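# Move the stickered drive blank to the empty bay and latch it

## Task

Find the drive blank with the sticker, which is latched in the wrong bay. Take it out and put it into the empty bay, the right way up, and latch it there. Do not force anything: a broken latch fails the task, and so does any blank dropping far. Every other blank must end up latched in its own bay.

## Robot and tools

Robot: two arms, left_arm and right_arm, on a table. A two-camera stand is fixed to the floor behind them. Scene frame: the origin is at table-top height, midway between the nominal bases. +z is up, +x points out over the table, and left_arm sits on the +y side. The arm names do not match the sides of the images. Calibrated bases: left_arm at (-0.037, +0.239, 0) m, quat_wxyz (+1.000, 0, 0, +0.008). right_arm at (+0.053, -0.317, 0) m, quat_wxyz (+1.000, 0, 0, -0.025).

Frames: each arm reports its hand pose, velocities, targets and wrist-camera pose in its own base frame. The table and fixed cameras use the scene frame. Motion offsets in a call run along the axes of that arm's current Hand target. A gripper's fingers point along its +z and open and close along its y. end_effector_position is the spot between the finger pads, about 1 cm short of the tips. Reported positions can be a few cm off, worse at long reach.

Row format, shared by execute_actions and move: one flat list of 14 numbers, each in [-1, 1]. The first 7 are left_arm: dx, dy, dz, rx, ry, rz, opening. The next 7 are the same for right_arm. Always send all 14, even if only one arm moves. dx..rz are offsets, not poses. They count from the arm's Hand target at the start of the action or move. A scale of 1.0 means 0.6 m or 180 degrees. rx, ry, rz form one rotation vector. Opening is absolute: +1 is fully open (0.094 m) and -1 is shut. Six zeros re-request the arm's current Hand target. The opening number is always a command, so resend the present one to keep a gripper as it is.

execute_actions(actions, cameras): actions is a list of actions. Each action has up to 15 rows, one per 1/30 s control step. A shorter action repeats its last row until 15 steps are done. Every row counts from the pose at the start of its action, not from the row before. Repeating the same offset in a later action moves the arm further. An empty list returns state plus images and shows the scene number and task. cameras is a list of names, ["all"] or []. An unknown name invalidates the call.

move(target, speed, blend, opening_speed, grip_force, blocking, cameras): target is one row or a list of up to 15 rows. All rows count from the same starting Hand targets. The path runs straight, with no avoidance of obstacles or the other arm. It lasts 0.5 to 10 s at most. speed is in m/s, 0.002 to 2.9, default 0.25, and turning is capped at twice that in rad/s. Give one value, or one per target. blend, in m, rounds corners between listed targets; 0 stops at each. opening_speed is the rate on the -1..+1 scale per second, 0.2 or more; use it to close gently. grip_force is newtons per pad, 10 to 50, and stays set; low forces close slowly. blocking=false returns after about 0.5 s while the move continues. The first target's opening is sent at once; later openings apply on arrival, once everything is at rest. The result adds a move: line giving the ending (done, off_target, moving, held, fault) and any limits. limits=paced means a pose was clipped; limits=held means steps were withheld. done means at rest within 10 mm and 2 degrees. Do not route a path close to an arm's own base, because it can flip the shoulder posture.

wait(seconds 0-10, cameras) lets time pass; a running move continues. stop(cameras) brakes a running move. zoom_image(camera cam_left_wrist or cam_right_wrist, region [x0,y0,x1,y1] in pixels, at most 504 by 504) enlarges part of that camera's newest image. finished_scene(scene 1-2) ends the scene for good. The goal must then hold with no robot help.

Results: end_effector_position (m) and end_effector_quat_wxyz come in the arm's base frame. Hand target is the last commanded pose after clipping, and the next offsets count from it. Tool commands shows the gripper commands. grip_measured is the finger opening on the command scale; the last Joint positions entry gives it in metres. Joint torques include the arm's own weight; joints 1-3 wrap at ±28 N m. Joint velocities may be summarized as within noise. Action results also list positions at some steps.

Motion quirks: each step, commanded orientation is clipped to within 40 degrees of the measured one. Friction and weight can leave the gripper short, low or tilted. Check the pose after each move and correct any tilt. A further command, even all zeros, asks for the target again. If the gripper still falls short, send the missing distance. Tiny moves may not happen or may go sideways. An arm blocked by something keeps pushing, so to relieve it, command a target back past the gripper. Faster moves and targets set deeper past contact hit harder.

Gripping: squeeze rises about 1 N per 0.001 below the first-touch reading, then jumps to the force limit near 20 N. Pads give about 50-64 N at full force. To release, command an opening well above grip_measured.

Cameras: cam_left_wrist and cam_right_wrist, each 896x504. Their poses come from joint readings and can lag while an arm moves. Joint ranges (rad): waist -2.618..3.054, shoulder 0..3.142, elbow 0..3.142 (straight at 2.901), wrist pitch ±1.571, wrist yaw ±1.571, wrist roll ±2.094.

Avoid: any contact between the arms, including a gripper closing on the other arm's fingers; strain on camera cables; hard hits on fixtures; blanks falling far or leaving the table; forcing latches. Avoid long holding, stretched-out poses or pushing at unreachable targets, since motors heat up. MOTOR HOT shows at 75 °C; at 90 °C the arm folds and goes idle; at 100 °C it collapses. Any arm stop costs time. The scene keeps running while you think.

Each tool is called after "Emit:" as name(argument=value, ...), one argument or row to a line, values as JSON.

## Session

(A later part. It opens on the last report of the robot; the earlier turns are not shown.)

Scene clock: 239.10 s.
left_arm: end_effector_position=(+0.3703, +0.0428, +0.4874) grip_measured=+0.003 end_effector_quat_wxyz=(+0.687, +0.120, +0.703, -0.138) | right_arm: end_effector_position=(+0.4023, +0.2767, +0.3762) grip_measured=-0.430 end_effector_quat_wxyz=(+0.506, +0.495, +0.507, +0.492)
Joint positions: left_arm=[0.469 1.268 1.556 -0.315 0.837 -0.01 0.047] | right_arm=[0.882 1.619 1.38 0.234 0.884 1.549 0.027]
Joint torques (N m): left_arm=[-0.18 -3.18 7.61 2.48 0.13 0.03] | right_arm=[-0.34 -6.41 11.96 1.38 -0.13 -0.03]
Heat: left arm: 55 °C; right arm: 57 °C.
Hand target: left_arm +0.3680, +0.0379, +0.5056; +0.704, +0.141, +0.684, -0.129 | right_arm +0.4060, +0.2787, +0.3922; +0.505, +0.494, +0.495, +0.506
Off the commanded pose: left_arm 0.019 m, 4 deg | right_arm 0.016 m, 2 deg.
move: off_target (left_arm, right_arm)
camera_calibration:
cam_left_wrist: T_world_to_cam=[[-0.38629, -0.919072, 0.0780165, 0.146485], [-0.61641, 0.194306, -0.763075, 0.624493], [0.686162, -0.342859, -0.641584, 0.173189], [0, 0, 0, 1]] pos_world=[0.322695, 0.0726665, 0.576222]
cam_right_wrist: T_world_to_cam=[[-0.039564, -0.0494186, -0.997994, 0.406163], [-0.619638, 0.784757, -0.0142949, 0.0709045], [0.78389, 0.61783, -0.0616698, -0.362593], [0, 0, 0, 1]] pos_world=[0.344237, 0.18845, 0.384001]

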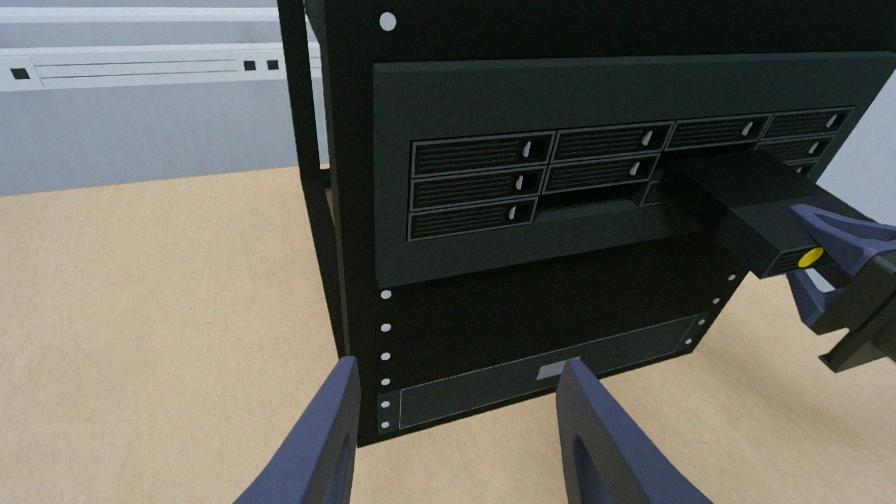

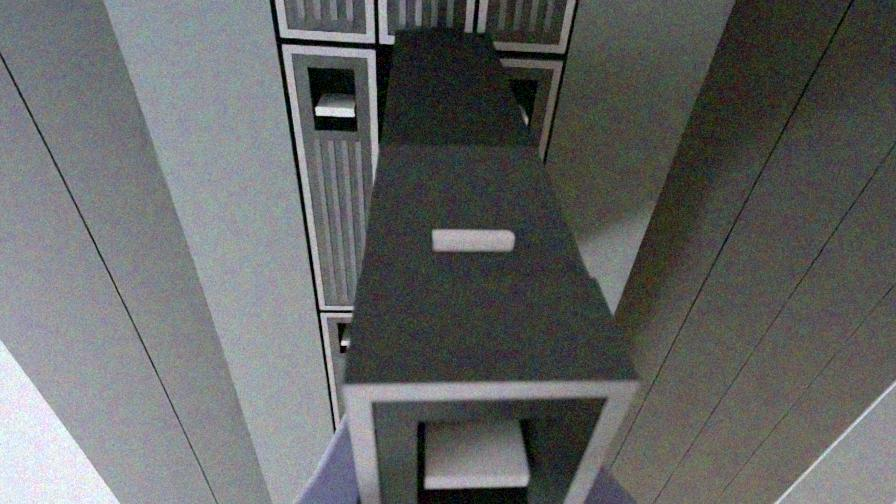

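Emit:
move(
  target=[0,0,0,0,0,0,0,0.011,0.006,0.0,0,0,0,-0.6],
  speed=0.06,
  cameras=["all"],
)

Emit:
zoom_image(
  camera="cam_left_wrist",
  region=[620, 110, 800, 230],
)

Scene clock: 244.67 s.
left_arm: end_effector_position=(+0.3703, +0.0428, +0.4874) grip_measured=+0.003 end_effector_quat_wxyz=(+0.687, +0.120, +0.703, -0.138) | right_arm: end_effector_position=(+0.4055, +0.2807, +0.3808) grip_measured=-0.430 end_effector_quat_wxyz=(+0.506, +0.495, +0.506, +0.493)
Joint positions: left_arm=[0.469 1.268 1.556 -0.315 0.837 -0.01 0.047] | right_arm=[0.882 1.638 1.415 0.222 0.884 1.549 0.027]
Joint torques (N m): left_arm=[-0.2 -3.32 7.46 2.49 0.14 0.03] | right_arm=[0.88 -6.45 12 1.35 0 -0.02]
Heat: left arm: 55 °C; right arm: 58 °C.
Hand target: left_arm +0.3680, +0.0379, +0.5056; +0.704, +0.141, +0.684, -0.129 | right_arm +0.4059, +0.2854, +0.3957; +0.505, +0.494, +0.495, +0.506
Off the commanded pose: left_arm 0.019 m, 4 deg | right_arm 0.016 m, 2 deg.
move: off_target (left_arm, right_arm)
camera_calibration:
cam_left_wrist: T_world_to_cam=[[-0.38629, -0.919072, 0.0780165, 0.146485], [-0.61641, 0.194306, -0.763075, 0.624493], [0.686162, -0.342859, -0.641584, 0.173189], [0, 0, 0, 1]] pos_world=[0.322695, 0.0726665, 0.576222]
cam_right_wrist: T_world_to_cam=[[-0.036818, -0.046266, -0.99825, 0.409213], [-0.620201, 0.784327, -0.0134766, 0.0699102], [0.783578, 0.61862, -0.0575716, -0.368965], [0, 0, 0, 1]] pos_world=[0.347537, 0.192349, 0.388197]

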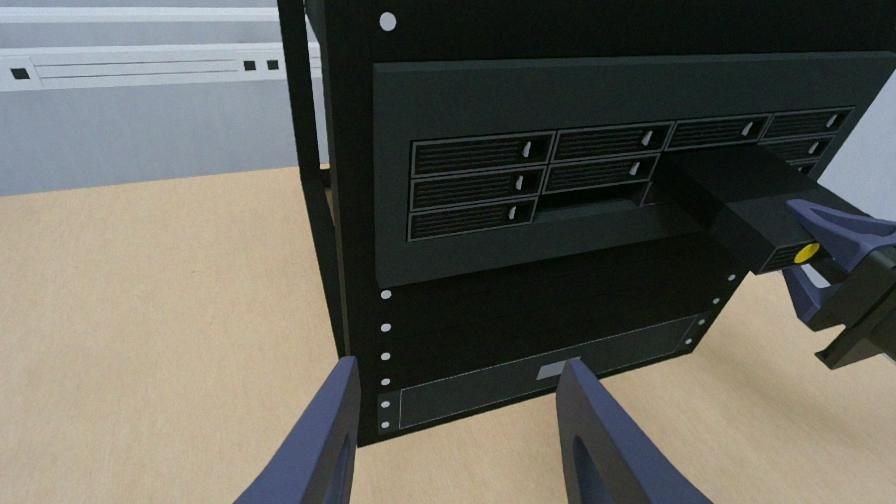

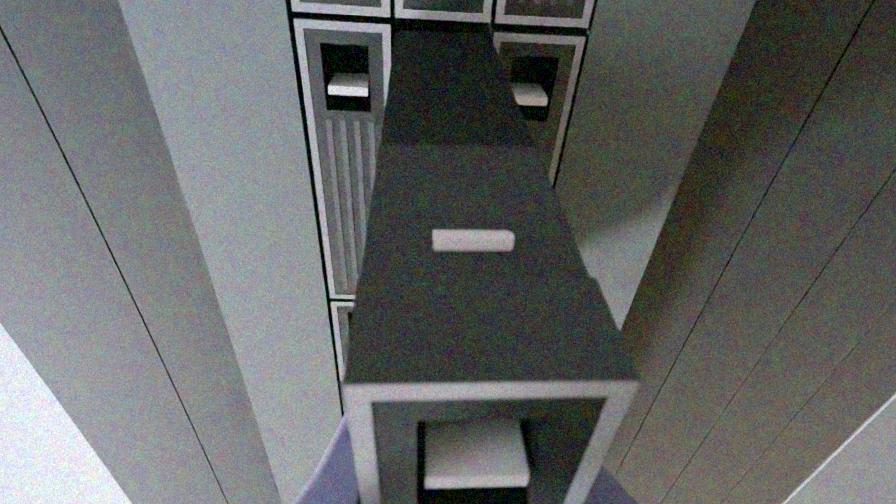

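Scaled by 2.800.

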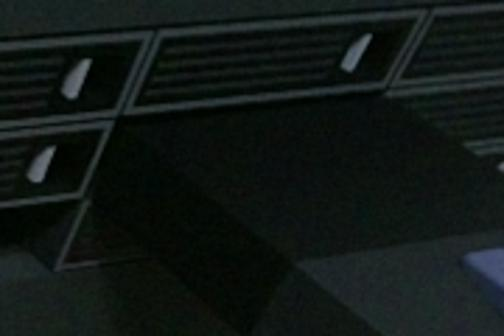

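Emit:
move(
  target=[0,0,0,0,0,0,0,-0.003,0,0.018,0,0,0,-0.6],
  speed=0.06,
  cameras=["all"],
)

Emit:
zoom_image(
  camera="cam_left_wrist",
  region=[620, 110, 800, 230],
)

Scene clock: 247.53 s.
left_arm: end_effector_position=(+0.3703, +0.0428, +0.4874) grip_measured=+0.003 end_effector_quat_wxyz=(+0.687, +0.120, +0.703, -0.138) | right_arm: end_effector_position=(+0.4124, +0.2821, +0.3814) grip_measured=-0.430 end_effector_quat_wxyz=(+0.506, +0.495, +0.506, +0.494)
Joint positions: left_arm=[0.469 1.268 1.556 -0.315 0.837 -0.01 0.047] | right_arm=[0.87 1.659 1.44 0.218 0.87 1.549 0.027]
Joint torques (N m): left_arm=[-0.18 -3.28 7.53 2.48 0.15 0.04] | right_arm=[-0.49 -6.63 11.96 1.35 -0.11 -0.02]
Heat: left arm: 55 °C; right arm: 58 °C.
Hand target: left_arm +0.3680, +0.0379, +0.5056; +0.704, +0.141, +0.684, -0.129 | right_arm +0.4167, +0.2835, +0.3960; +0.505, +0.494, +0.495, +0.506
Off the commanded pose: left_arm 0.019 m, 4 deg | right_arm 0.015 m, 2 deg.
move: off_target (left_arm, right_arm)
camera_calibration:
cam_left_wrist: T_world_to_cam=[[-0.38629, -0.919072, 0.0780165, 0.146485], [-0.61641, 0.194306, -0.763075, 0.624493], [0.686162, -0.342859, -0.641584, 0.173189], [0, 0, 0, 1]] pos_world=[0.322695, 0.0726665, 0.576222]
cam_right_wrist: T_world_to_cam=[[-0.0365933, -0.0460429, -0.998269, 0.410019], [-0.62109, 0.783625, -0.0133758, 0.0735743], [0.782885, 0.619525, -0.0572722, -0.375327], [0, 0, 0, 1]] pos_world=[0.354538, 0.193748, 0.388797]

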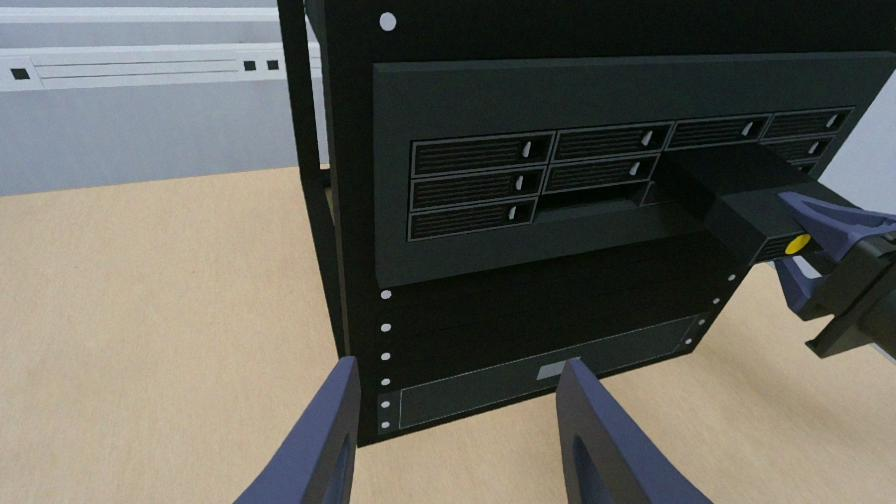

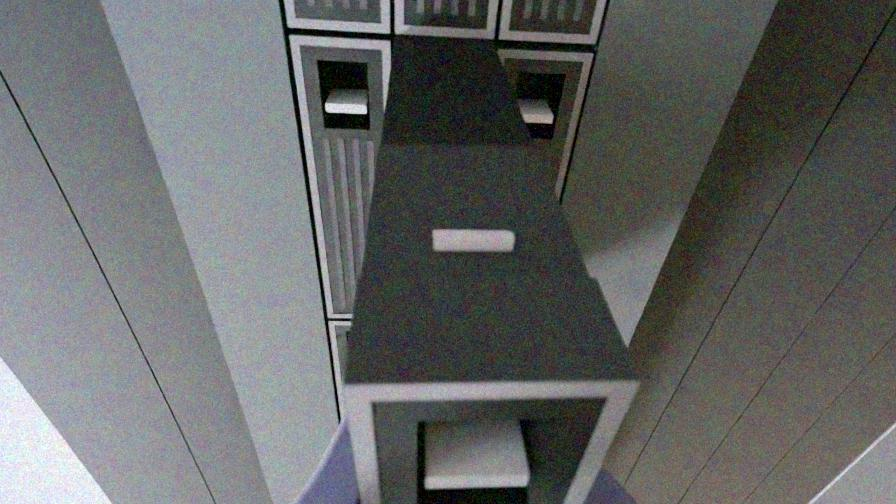

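Scaled by 2.800.

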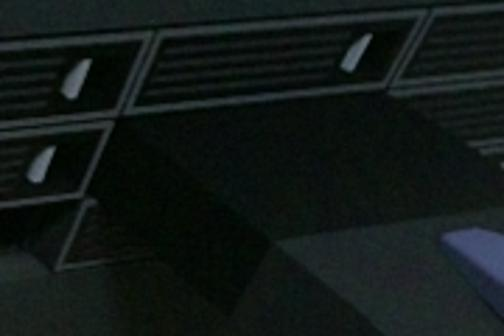

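Emit:
move(
  target=[0,0,0,0,0,0,0,-0.001,-0.001,0.022,0,0,0,-0.6],
  speed=0.06,
  cameras=["cam_right_wrist"],
)

Scene clock: 249.73 s.
left_arm: end_effector_position=(+0.3703, +0.0428, +0.4874) grip_measured=+0.003 end_effector_quat_wxyz=(+0.687, +0.120, +0.703, -0.138) | right_arm: end_effector_position=(+0.4206, +0.2839, +0.3825) grip_measured=-0.430 end_effector_quat_wxyz=(+0.504, +0.492, +0.509, +0.495)
Joint positions: left_arm=[0.469 1.268 1.556 -0.315 0.837 -0.01 0.047] | right_arm=[0.854 1.681 1.47 0.205 0.846 1.549 0.027]
Joint torques (N m): left_arm=[-0.2 -3.25 7.47 2.48 0.13 0.02] | right_arm=[-1.58 -6.05 12.21 1.44 -0.14 -0.01]
Heat: left arm: 55 °C; right arm: 58 °C.
Hand target: left_arm +0.3680, +0.0379, +0.5056; +0.704, +0.141, +0.684, -0.129 | right_arm +0.4300, +0.2830, +0.3956; +0.505, +0.494, +0.495, +0.506
Off the commanded pose: left_arm 0.019 m, 4 deg | right_arm 0.016 m, 2 deg.
move: off_target (left_arm, right_arm)
camera_calibration:
cam_right_wrist: T_world_to_cam=[[-0.0384704, -0.0488053, -0.998067, 0.412951], [-0.627414, 0.778562, -0.0138879, 0.0815162], [0.777735, 0.625667, -0.0605727, -0.381122], [0, 0, 0, 1]] pos_world=[0.363443, 0.195144, 0.3902]
Images, in order (width x height): cam_right_wrist 896x504.

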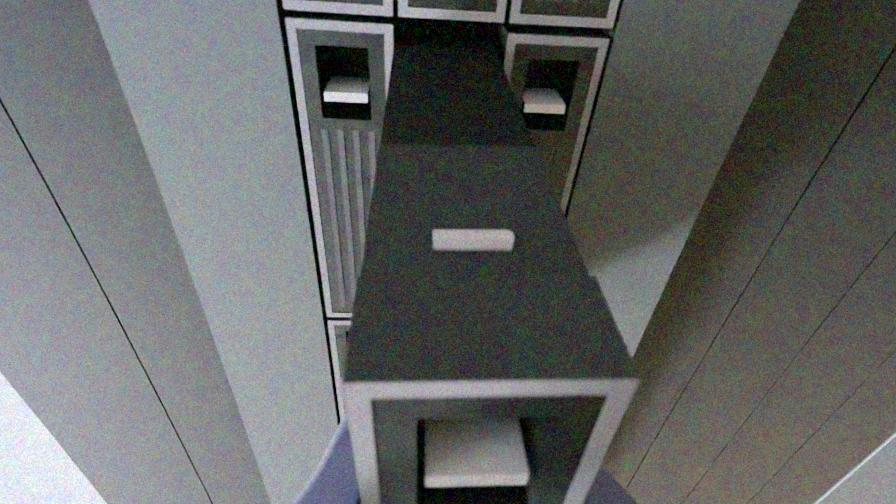

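Emit:
move(
  target=[0,0,0,0,0,0,0,-0.003,-0.004,0.025,0,0,0,-0.6],
  speed=0.05,
  cameras=["all"],
)

Emit:
zoom_image(
  camera="cam_left_wrist",
  region=[620, 110, 800, 230],
)

Scene clock: 252.23 s.
left_arm: end_effector_position=(+0.3703, +0.0428, +0.4874) grip_measured=+0.003 end_effector_quat_wxyz=(+0.687, +0.120, +0.703, -0.138) | right_arm: end_effector_position=(+0.4215, +0.2838, +0.3834) grip_measured=-0.430 end_effector_quat_wxyz=(+0.504, +0.492, +0.512, +0.491)
Joint positions: left_arm=[0.469 1.268 1.556 -0.315 0.837 -0.01 0.047] | right_arm=[0.852 1.683 1.483 0.187 0.845 1.549 0.027]
Joint torques (N m): left_arm=[-0.17 -3.25 7.56 2.49 0.13 0.04] | right_arm=[-4.46 -4.15 12.82 1.66 -0.42 -0.01]
Heat: left arm: 55 °C; right arm: 59 °C.
Hand target: left_arm +0.3680, +0.0379, +0.5056; +0.704, +0.141, +0.684, -0.129 | right_arm +0.4450, +0.2813, +0.3934; +0.505, +0.494, +0.495, +0.506
Off the commanded pose: left_arm 0.019 m, 4 deg | right_arm 0.026 m, 3 deg.
move: off_target (left_arm, right_arm)
camera_calibration:
cam_left_wrist: T_world_to_cam=[[-0.38629, -0.919072, 0.0780165, 0.146485], [-0.61641, 0.194306, -0.763075, 0.624493], [0.686162, -0.342859, -0.641584, 0.173189], [0, 0, 0, 1]] pos_world=[0.322695, 0.0726665, 0.576222]
cam_right_wrist: T_world_to_cam=[[-0.0440738, -0.0550924, -0.997508, 0.417733], [-0.626912, 0.77894, -0.0153215, 0.0824871], [0.777843, 0.624674, -0.0688689, -0.378251], [0, 0, 0, 1]] pos_world=[0.364343, 0.195045, 0.391906]

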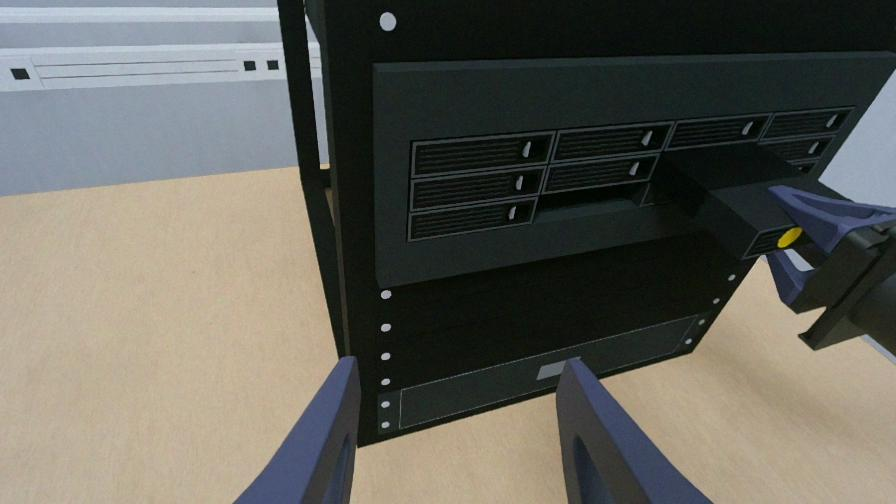

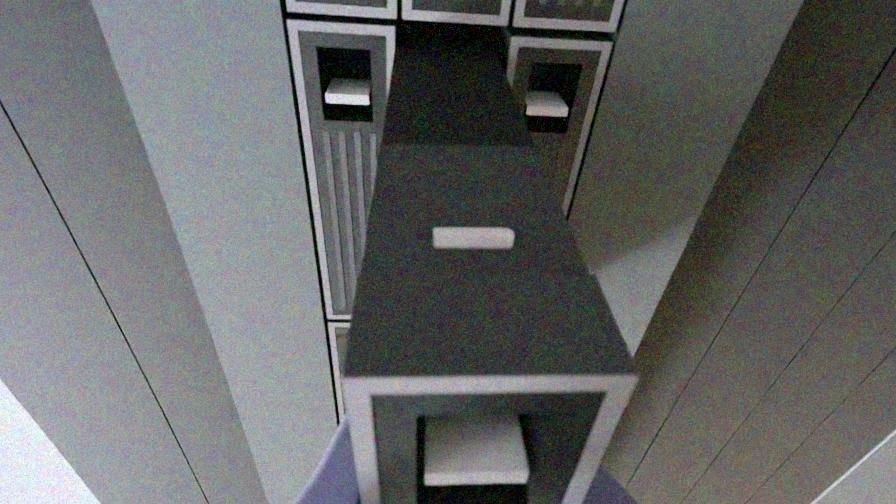

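Scaled by 2.800.

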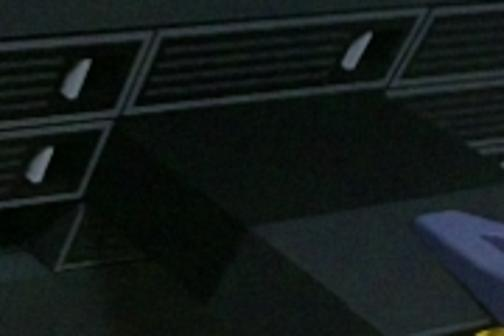

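Emit:
move(
  target=[0,0,0,0,0,0,0,0.006,-0.002,0.016,-0.003,0,0,-0.6],
  speed=0.05,
  cameras=["cam_right_wrist"],
)

Scene clock: 255.43 s.
left_arm: end_effector_position=(+0.3703, +0.0428, +0.4874) grip_measured=+0.003 end_effector_quat_wxyz=(+0.687, +0.120, +0.703, -0.138) | right_arm: end_effector_position=(+0.4244, +0.2805, +0.3841) grip_measured=-0.431 end_effector_quat_wxyz=(+0.511, +0.499, +0.504, +0.485)
Joint positions: left_arm=[0.469 1.268 1.556 -0.315 0.837 -0.01 0.047] | right_arm=[0.849 1.695 1.498 0.187 0.87 1.549 0.027]
Joint torques (N m): left_arm=[-0.13 -3.29 7.5 2.49 0.14 0.04] | right_arm=[-5.2 -2.92 13.12 1.88 -0.74 -0.11]
Heat: left arm: 55 °C; right arm: 59 °C.
Hand target: left_arm +0.3680, +0.0379, +0.5056; +0.704, +0.141, +0.684, -0.129 | right_arm +0.4546, +0.2848, +0.3925; +0.507, +0.492, +0.493, +0.508
Off the commanded pose: left_arm 0.019 m, 4 deg | right_arm 0.032 m, 3 deg.
move: off_target (left_arm, right_arm)
camera_calibration:
cam_right_wrist: T_world_to_cam=[[-0.0438246, -0.0523628, -0.997666, 0.417697], [-0.60497, 0.796103, -0.0152091, 0.0726839], [0.795041, 0.602892, -0.0665669, -0.380421], [0, 0, 0, 1]] pos_world=[0.364727, 0.193361, 0.392505]
Images, in order (width x height): cam_right_wrist 896x504.

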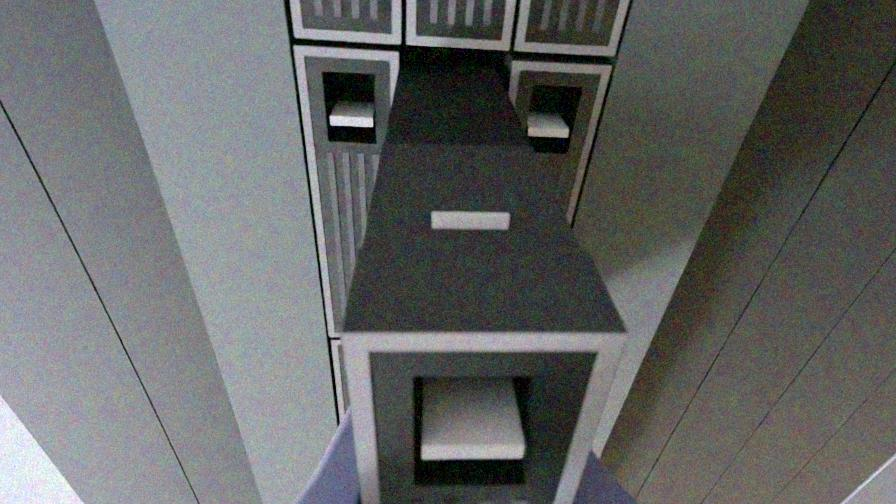

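Emit:
wait(
  seconds=0.2,
  cameras=["cam_left_wrist"],
)

Emit:
zoom_image(
  camera="cam_left_wrist",
  region=[610, 100, 896, 300],
)

Scene clock: 259.07 s.
left_arm: end_effector_position=(+0.3703, +0.0428, +0.4874) grip_measured=+0.003 end_effector_quat_wxyz=(+0.687, +0.120, +0.703, -0.138) | right_arm: end_effector_position=(+0.4244, +0.2805, +0.3841) grip_measured=-0.431 end_effector_quat_wxyz=(+0.511, +0.499, +0.504, +0.485)
Joint positions: left_arm=[0.469 1.268 1.556 -0.315 0.837 -0.01 0.047] | right_arm=[0.849 1.695 1.498 0.187 0.87 1.549 0.027]
Joint torques (N m): left_arm=[-0.14 -3.28 7.53 2.46 0.13 0.04] | right_arm=[-5.22 -2.92 13.14 1.88 -0.74 -0.11]
Heat: left arm: 55 °C; right arm: 60 °C.
Hand target: left_arm +0.3680, +0.0379, +0.5056; +0.704, +0.141, +0.684, -0.129 | right_arm +0.4546, +0.2848, +0.3925; +0.507, +0.492, +0.493, +0.508
Tool commands: left_gripper/opening=+0.0 right_gripper/opening=-0.6
Off the commanded pose: left_arm 0.019 m, 4 deg | right_arm 0.032 m, 3 deg.
wait: 0.20 s; at rest from the start
camera_calibration:
cam_left_wrist: T_world_to_cam=[[-0.38629, -0.919072, 0.0780165, 0.146485], [-0.61641, 0.194306, -0.763075, 0.624493], [0.686162, -0.342859, -0.641584, 0.173189], [0, 0, 0, 1]] pos_world=[0.322695, 0.0726665, 0.576222]
Images, in order (width x height): cam_left_wrist 896x504.

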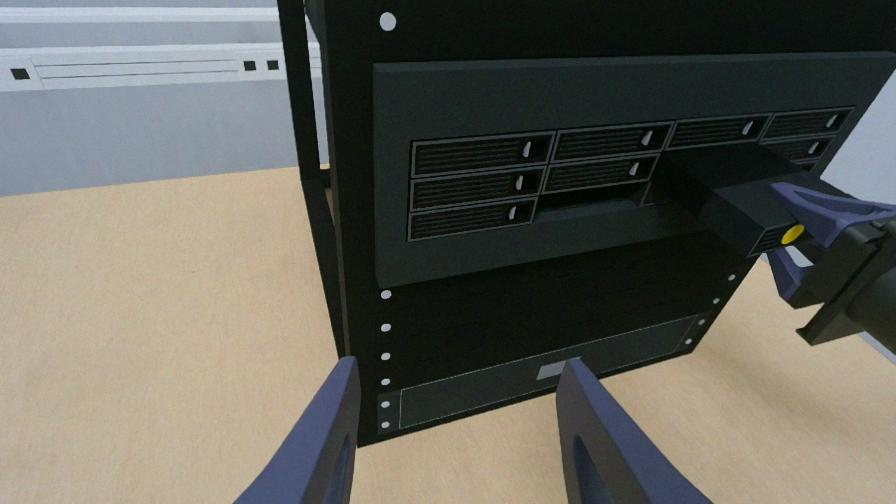

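Scaled by 1.762.

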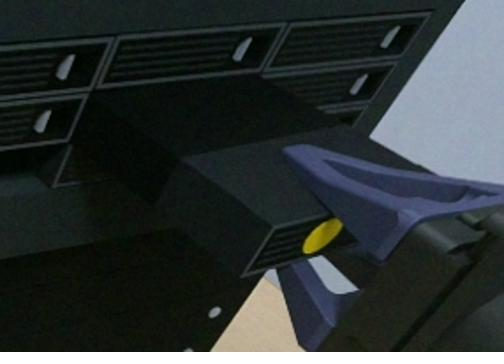

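Emit:
move(
  target=[0,0,0,0,0,0,0,0.003,-0.003,0.012,0,0,0,-0.6],
  speed=0.05,
  cameras=["all"],
)

Scene clock: 266.17 s.
left_arm: end_effector_position=(+0.3703, +0.0428, +0.4874) grip_measured=+0.003 end_effector_quat_wxyz=(+0.687, +0.120, +0.703, -0.138) | right_arm: end_effector_position=(+0.4283, +0.2760, +0.3845) grip_measured=-0.431 end_effector_quat_wxyz=(+0.519, +0.508, +0.495, +0.477)
Joint positions: left_arm=[0.469 1.268 1.556 -0.315 0.837 -0.01 0.047] | right_arm=[0.843 1.71 1.514 0.187 0.898 1.549 0.027]
Joint torques (N m): left_arm=[-0.13 -3.3 7.53 2.48 0.13 0.03] | right_arm=[-5.45 -2.62 13.19 1.88 -1.07 -0.1]
Heat: left arm: 55 °C; right arm: 61 °C.
Hand target: left_arm +0.3680, +0.0379, +0.5056; +0.704, +0.141, +0.684, -0.129 | right_arm +0.4619, +0.2867, +0.3908; +0.507, +0.492, +0.493, +0.508
Off the commanded pose: left_arm 0.019 m, 4 deg | right_arm 0.036 m, 4 deg.
move: off_target (left_arm, right_arm)
camera_calibration:
cam_left_wrist: T_world_to_cam=[[-0.38629, -0.919072, 0.0780165, 0.146485], [-0.61641, 0.194306, -0.763075, 0.624493], [0.686162, -0.342859, -0.641584, 0.173189], [0, 0, 0, 1]] pos_world=[0.322695, 0.0726665, 0.576222]
cam_right_wrist: T_world_to_cam=[[-0.0440696, -0.0496769, -0.997793, 0.41734], [-0.57786, 0.815996, -0.0151035, 0.0614195], [0.814945, 0.575919, -0.0646669, -0.382634], [0, 0, 0, 1]] pos_world=[0.36571, 0.19098, 0.392603]

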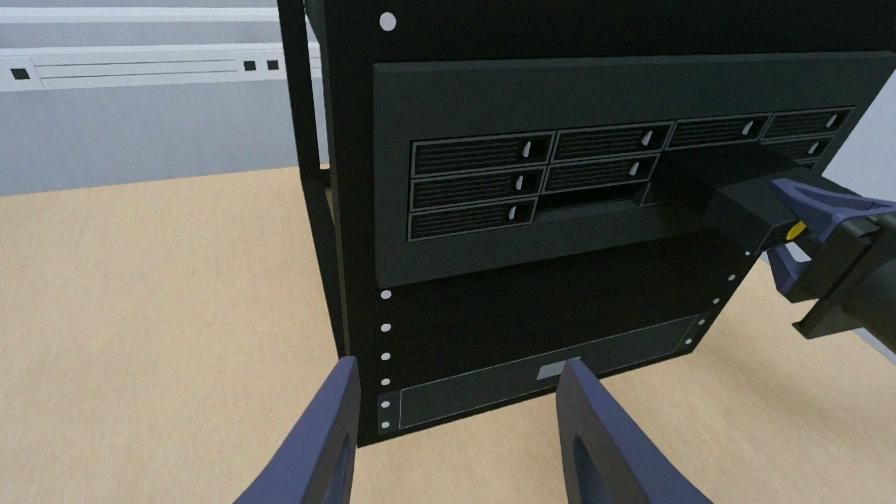

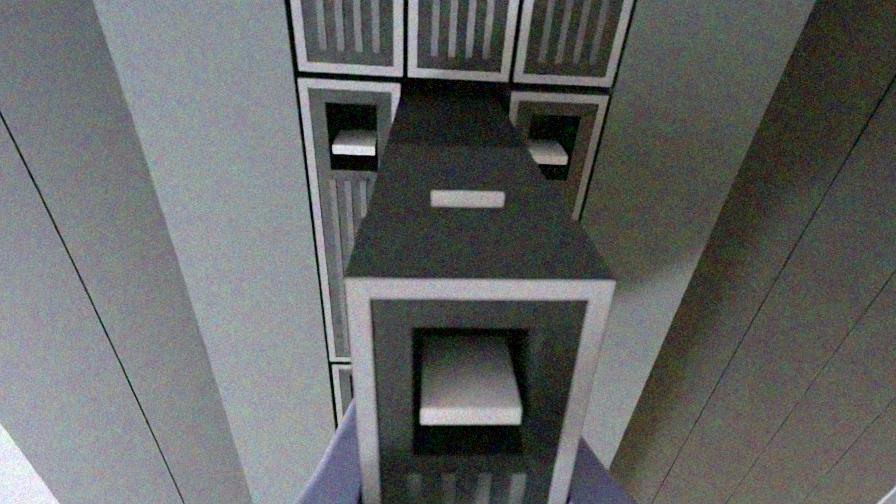

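Emit:
move(
  target=[
    [0,0,0,0,0,0,0,-0.012,0.002,-0.052,0,0,0,-0.6],
    [0,0,0,0,0,0,0,-0.012,0.002,-0.052,0,0,0,-0.3],
  ],
  speed=0.05,
  opening_speed=0.3,
  cameras=["all"],
)

Scene clock: 273.10 s.
left_arm: end_effector_position=(+0.3703, +0.0428, +0.4874) grip_measured=+0.003 end_effector_quat_wxyz=(+0.687, +0.120, +0.703, -0.138) | right_arm: end_effector_position=(+0.4298, +0.2822, +0.3860) grip_measured=-0.302 end_effector_quat_wxyz=(+0.507, +0.494, +0.501, +0.498)
Joint positions: left_arm=[0.469 1.268 1.556 -0.315 0.837 -0.01 0.047] | right_arm=[0.835 1.704 1.495 0.225 0.838 1.542 0.033]
Joint torques (N m): left_arm=[-0.23 -3.33 7.56 2.5 0.13 0.02] | right_arm=[-0.62 -8.54 7.16 1.61 -0.14 -0.02]
Heat: left arm: 55 °C; right arm: 62 °C.
Hand target: left_arm +0.3680, +0.0379, +0.5056; +0.704, +0.141, +0.684, -0.129 | right_arm +0.4307, +0.2793, +0.3912; +0.507, +0.492, +0.493, +0.508
Off the commanded pose: left_arm 0.019 m, 4 deg | right_arm 0.006 m, 2 deg.
move: off_target (left_arm); target 2's new opening was sent with right_arm's hand 0.009 m and 4 deg from that target
camera_calibration:
cam_left_wrist: T_world_to_cam=[[-0.38629, -0.919072, 0.0780165, 0.146485], [-0.61641, 0.194306, -0.763075, 0.624493], [0.686162, -0.342859, -0.641584, 0.173189], [0, 0, 0, 1]] pos_world=[0.322695, 0.0726665, 0.576222]
cam_right_wrist: T_world_to_cam=[[-0.0252217, -0.0396634, -0.998895, 0.408716], [-0.619395, 0.784926, -0.0155278, 0.0841208], [0.784674, 0.618319, -0.0443645, -0.394079], [0, 0, 0, 1]] pos_world=[0.371636, 0.193849, 0.392087]

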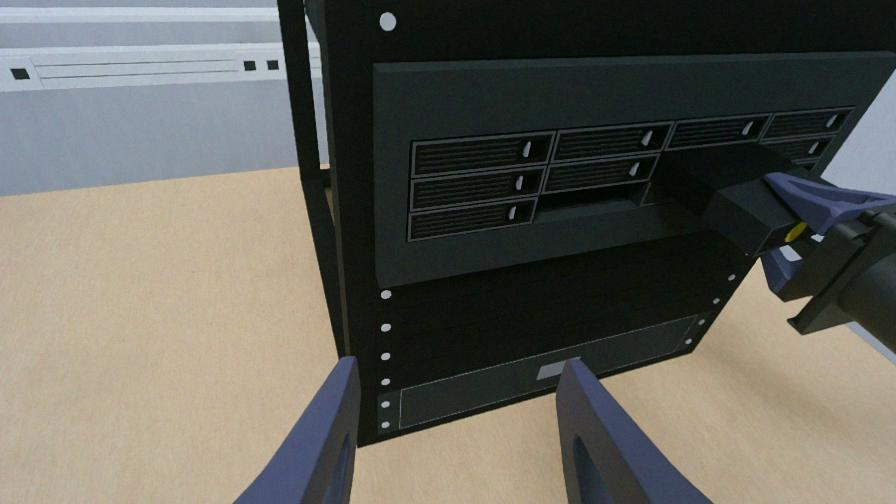

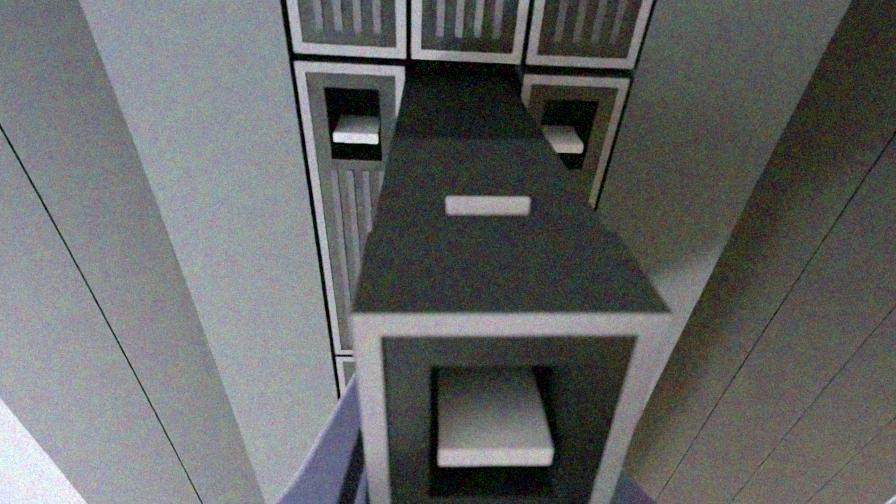

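Emit:
move(
  target=[
    [0,0,0,0,0,0,0,0.004,0,0,0,0,0,-0.6],
    [0,0,0,0,0,0,0,0.011,0,0.004,0,-0.0144,0,-0.6],
  ],
  speed=0.05,
  opening_speed=0.4,
  cameras=["cam_right_wrist"],
)

Scene clock: 280.33 s.
left_arm: end_effector_position=(+0.3703, +0.0428, +0.4874) grip_measured=+0.003 end_effector_quat_wxyz=(+0.687, +0.120, +0.703, -0.138) | right_arm: end_effector_position=(+0.4306, +0.2810, +0.3829) grip_measured=-0.430 end_effector_quat_wxyz=(+0.516, +0.503, +0.490, +0.490)
Joint positions: left_arm=[0.469 1.268 1.556 -0.315 0.837 -0.01 0.047] | right_arm=[0.842 1.721 1.5 0.241 0.882 1.542 0.027]
Joint torques (N m): left_arm=[-0.1 -3.33 7.54 2.48 0.13 0.03] | right_arm=[0.73 -6.31 11.3 1.43 0.05 -0.05]
Heat: left arm: 55 °C; right arm: 60 °C.
Hand target: left_arm +0.3680, +0.0379, +0.5056; +0.704, +0.141, +0.684, -0.129 | right_arm +0.4331, +0.2860, +0.3912; +0.518, +0.503, +0.481, +0.497
Off the commanded pose: left_arm 0.019 m, 4 deg | right_arm 0.010 m, 1 deg.
move: off_target (left_arm)
camera_calibration:
cam_right_wrist: T_world_to_cam=[[-0.0246449, -0.0357188, -0.999058, 0.404278], [-0.589944, 0.807318, -0.0143108, 0.0660556], [0.807068, 0.589035, -0.0409684, -0.396848], [0, 0, 0, 1]] pos_world=[0.369216, 0.19487, 0.388584]
Images, in order (width x height): cam_right_wrist 896x504.

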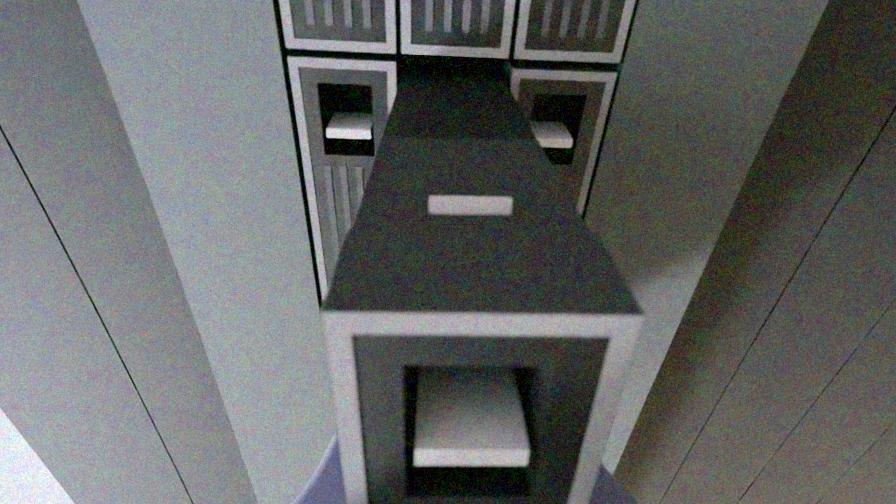

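Emit:
move(
  target=[0,0,0,0,0,0,0,0.003,-0.003,0.036,0,0.004,0,-0.6],
  speed=0.05,
  cameras=["all"],
)

Scene clock: 283.10 s.
left_arm: end_effector_position=(+0.3703, +0.0428, +0.4874) grip_measured=+0.003 end_effector_quat_wxyz=(+0.687, +0.120, +0.703, -0.138) | right_arm: end_effector_position=(+0.4326, +0.2799, +0.3840) grip_measured=-0.430 end_effector_quat_wxyz=(+0.522, +0.508, +0.489, +0.481)
Joint positions: left_arm=[0.469 1.268 1.556 -0.315 0.837 -0.01 0.047] | right_arm=[0.842 1.734 1.526 0.218 0.902 1.541 0.027]
Joint torques (N m): left_arm=[-0.16 -3.29 7.57 2.49 0.14 0.04] | right_arm=[-3.38 -3.99 12.89 1.61 -0.64 -0.04]
Heat: left arm: 55 °C; right arm: 60 °C.
Hand target: left_arm +0.3680, +0.0379, +0.5056; +0.704, +0.141, +0.684, -0.129 | right_arm +0.4547, +0.2868, +0.3902; +0.515, +0.500, +0.484, +0.500
Off the commanded pose: left_arm 0.019 m, 4 deg | right_arm 0.024 m, 3 deg.
move: off_target (left_arm, right_arm)
camera_calibration:
cam_left_wrist: T_world_to_cam=[[-0.38629, -0.919072, 0.0780165, 0.146485], [-0.61641, 0.194306, -0.763075, 0.624493], [0.686162, -0.342859, -0.641584, 0.173189], [0, 0, 0, 1]] pos_world=[0.322695, 0.0726665, 0.576222]
cam_right_wrist: T_world_to_cam=[[-0.032042, -0.043257, -0.99855, 0.410607], [-0.573877, 0.818764, -0.0170538, 0.0590484], [0.818314, 0.572499, -0.051059, -0.39418], [0, 0, 0, 1]] pos_world=[0.369606, 0.195082, 0.390893]

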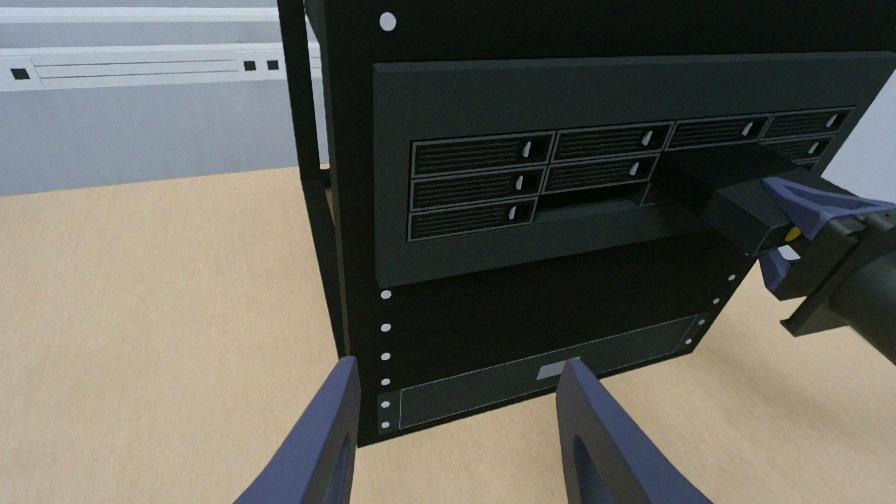

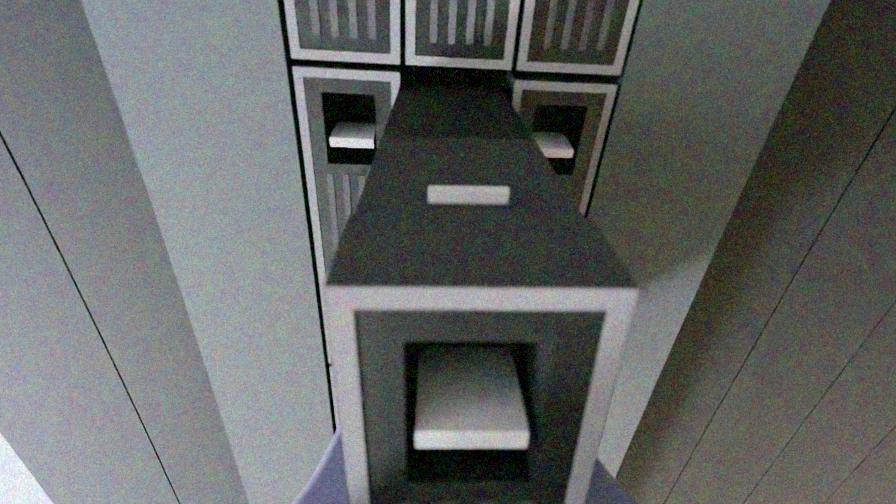

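Emit:
zoom_image(
  camera="cam_left_wrist",
  region=[630, 130, 730, 230],
)

Emit:
zoom_image(
  camera="cam_right_wrist",
  region=[370, 30, 550, 130],
)

Emit:
zoom_image(
  camera="cam_left_wrist",
  region=[700, 110, 800, 210],
)

Scaled by 5.040.

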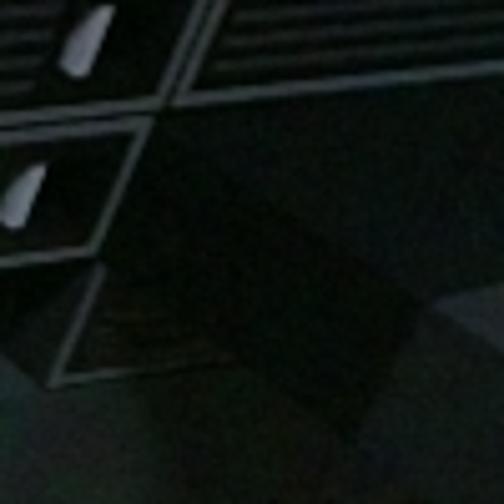

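Scaled by 2.800.

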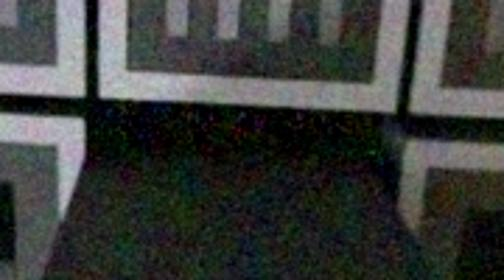

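Scaled by 5.040.

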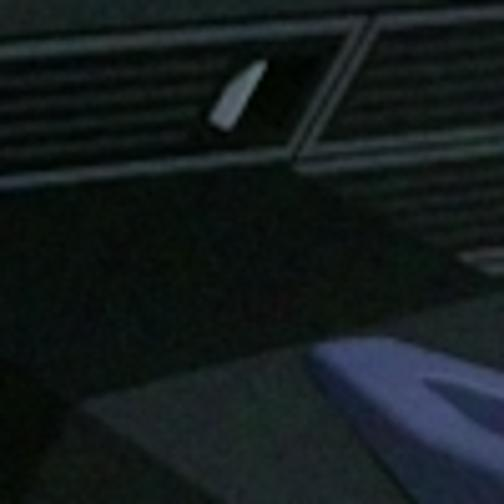

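Emit:
move(
  target=[
    [0,0,0,0,0,0,0,0,0,-0.036,0,0,0,-0.6],
    [0,0,0,0,0,0,0,-0.016,0,-0.030,0,0,0,-0.6],
    [0,0,0,0,0,0,0,-0.014,-0.002,0.003,0,0,0,-0.6],
  ],
  speed=0.05,
  cameras=["cam_right_wrist"],
)

Emit:
zoom_image(
  camera="cam_right_wrist",
  region=[370, 10, 550, 110],
)

Scene clock: 291.77 s.
left_arm: end_effector_position=(+0.3703, +0.0428, +0.4874) grip_measured=+0.003 end_effector_quat_wxyz=(+0.687, +0.120, +0.703, -0.138) | right_arm: end_effector_position=(+0.4326, +0.2799, +0.3832) grip_measured=-0.430 end_effector_quat_wxyz=(+0.522, +0.508, +0.488, +0.482)
Joint positions: left_arm=[0.469 1.268 1.556 -0.315 0.837 -0.01 0.047] | right_arm=[0.842 1.734 1.52 0.228 0.902 1.54 0.027]
Joint torques (N m): left_arm=[-0.16 -3.21 7.54 2.47 0.13 0.04] | right_arm=[-5.04 -5.45 11.21 1.57 -0.79 -0.02]
Heat: left arm: 55 °C; right arm: 61 °C.
Hand target: left_arm +0.3680, +0.0379, +0.5056; +0.704, +0.141, +0.684, -0.129 | right_arm +0.4563, +0.2784, +0.3889; +0.515, +0.500, +0.484, +0.500
Off the commanded pose: left_arm 0.019 m, 4 deg | right_arm 0.024 m, 2 deg.
move: off_target (left_arm, right_arm)
camera_calibration:
cam_right_wrist: T_world_to_cam=[[-0.0295474, -0.0407358, -0.998733, 0.408061], [-0.573534, 0.819017, -0.0164377, 0.0585542], [0.818648, 0.572322, -0.0475632, -0.39561], [0, 0, 0, 1]] pos_world=[0.369506, 0.195082, 0.38969]
Images, in order (width x height): cam_right_wrist 896x504.

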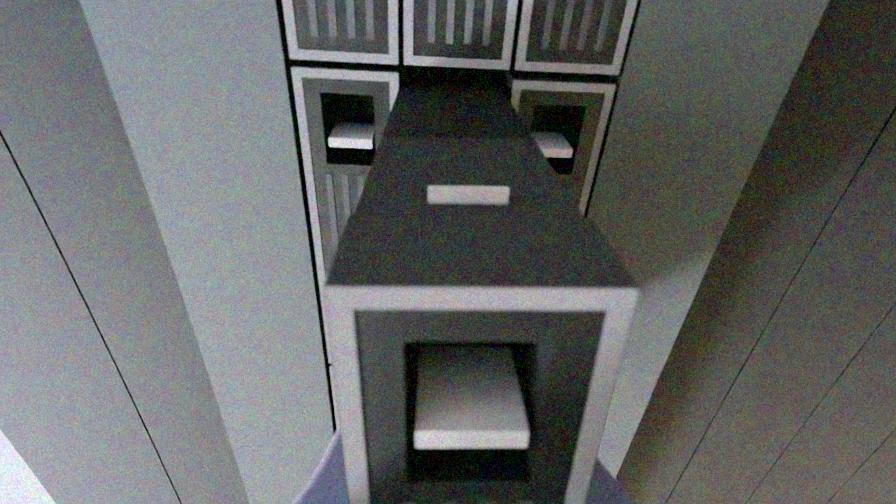

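Scaled by 2.800.

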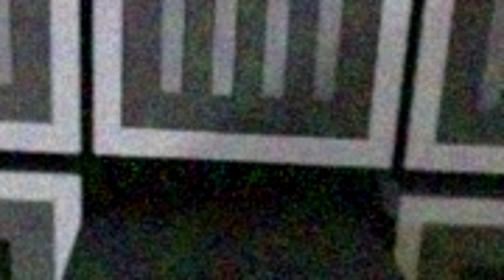

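Emit:
move(
  target=[
    [0,0,0,0,0,0,0,0,0,-0.036,0,0,0,-0.6],
    [0,0,0,0,0,0,0,0,0,-0.040,0,0,0,-0.3],
    [0,0,0,0,0,0,0,0.040,0,-0.040,0,0.01,0,-0.3],
    [0,0,0,0,0,0,0,0.040,0,-0.036,0,0.01,0,-0.6],
  ],
  speed=0.06,
  opening_speed=0.5,
  cameras=["all"],
)

Scene clock: 299.73 s.
left_arm: end_effector_position=(+0.3703, +0.0428, +0.4875) grip_measured=+0.003 end_effector_quat_wxyz=(+0.687, +0.120, +0.703, -0.138) | right_arm: end_effector_position=(+0.4334, +0.2968, +0.3786) grip_measured=-0.425 end_effector_quat_wxyz=(+0.510, +0.496, +0.498, +0.496)
Joint positions: left_arm=[0.469 1.268 1.556 -0.314 0.837 -0.01 0.047] | right_arm=[0.856 1.76 1.529 0.25 0.869 1.54 0.027]
Joint torques (N m): left_arm=[-0.17 -3.28 7.49 2.48 0.14 0.02] | right_arm=[0.49 -7.17 11.17 1.39 -0.13 -0.03]
Heat: left arm: 55 °C; right arm: 60 °C.
Hand target: left_arm +0.3680, +0.0379, +0.5056; +0.704, +0.141, +0.684, -0.129 | right_arm +0.4355, +0.3031, +0.3882; +0.507, +0.492, +0.492, +0.508
Off the commanded pose: left_arm 0.019 m, 4 deg | right_arm 0.012 m, 2 deg.
move: off_target (left_arm, right_arm); target 4's new opening was sent with right_arm's hand 0.016 m and 2 deg from that target
camera_calibration:
cam_left_wrist: T_world_to_cam=[[-0.386235, -0.919121, 0.0777173, 0.146603], [-0.616179, 0.194395, -0.763239, 0.624445], [0.686401, -0.342677, -0.641425, 0.173075], [0, 0, 0, 1]] pos_world=[0.322594, 0.0726659, 0.576222]
cam_right_wrist: T_world_to_cam=[[-0.0240148, -0.0390305, -0.998949, 0.401333], [-0.611313, 0.791223, -0.0162183, 0.0697224], [0.791025, 0.610281, -0.0428609, -0.407282], [0, 0, 0, 1]] pos_world=[0.37443, 0.209055, 0.384586]

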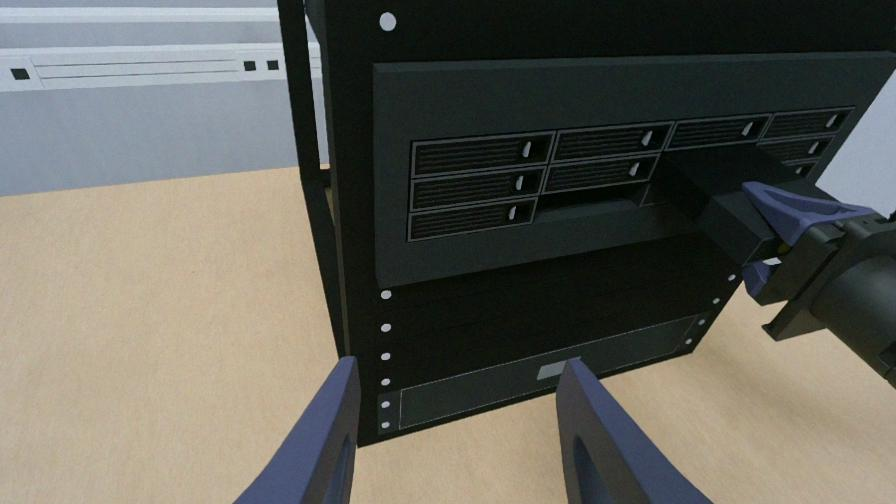

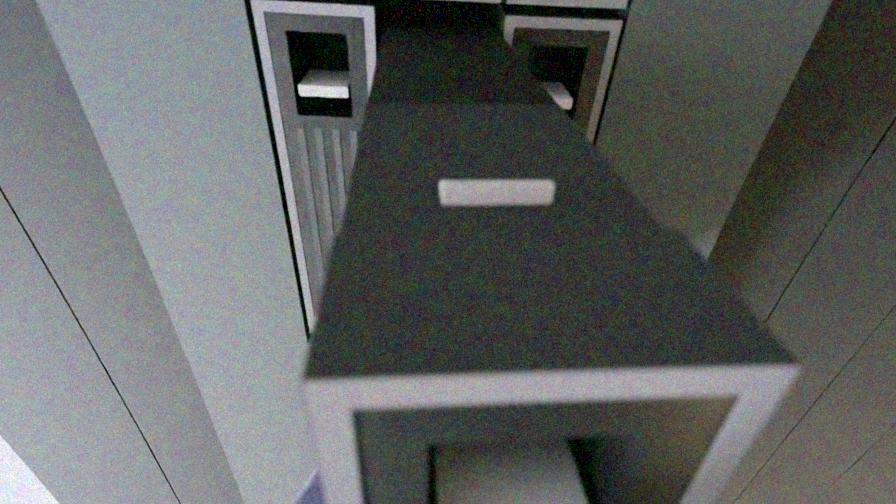

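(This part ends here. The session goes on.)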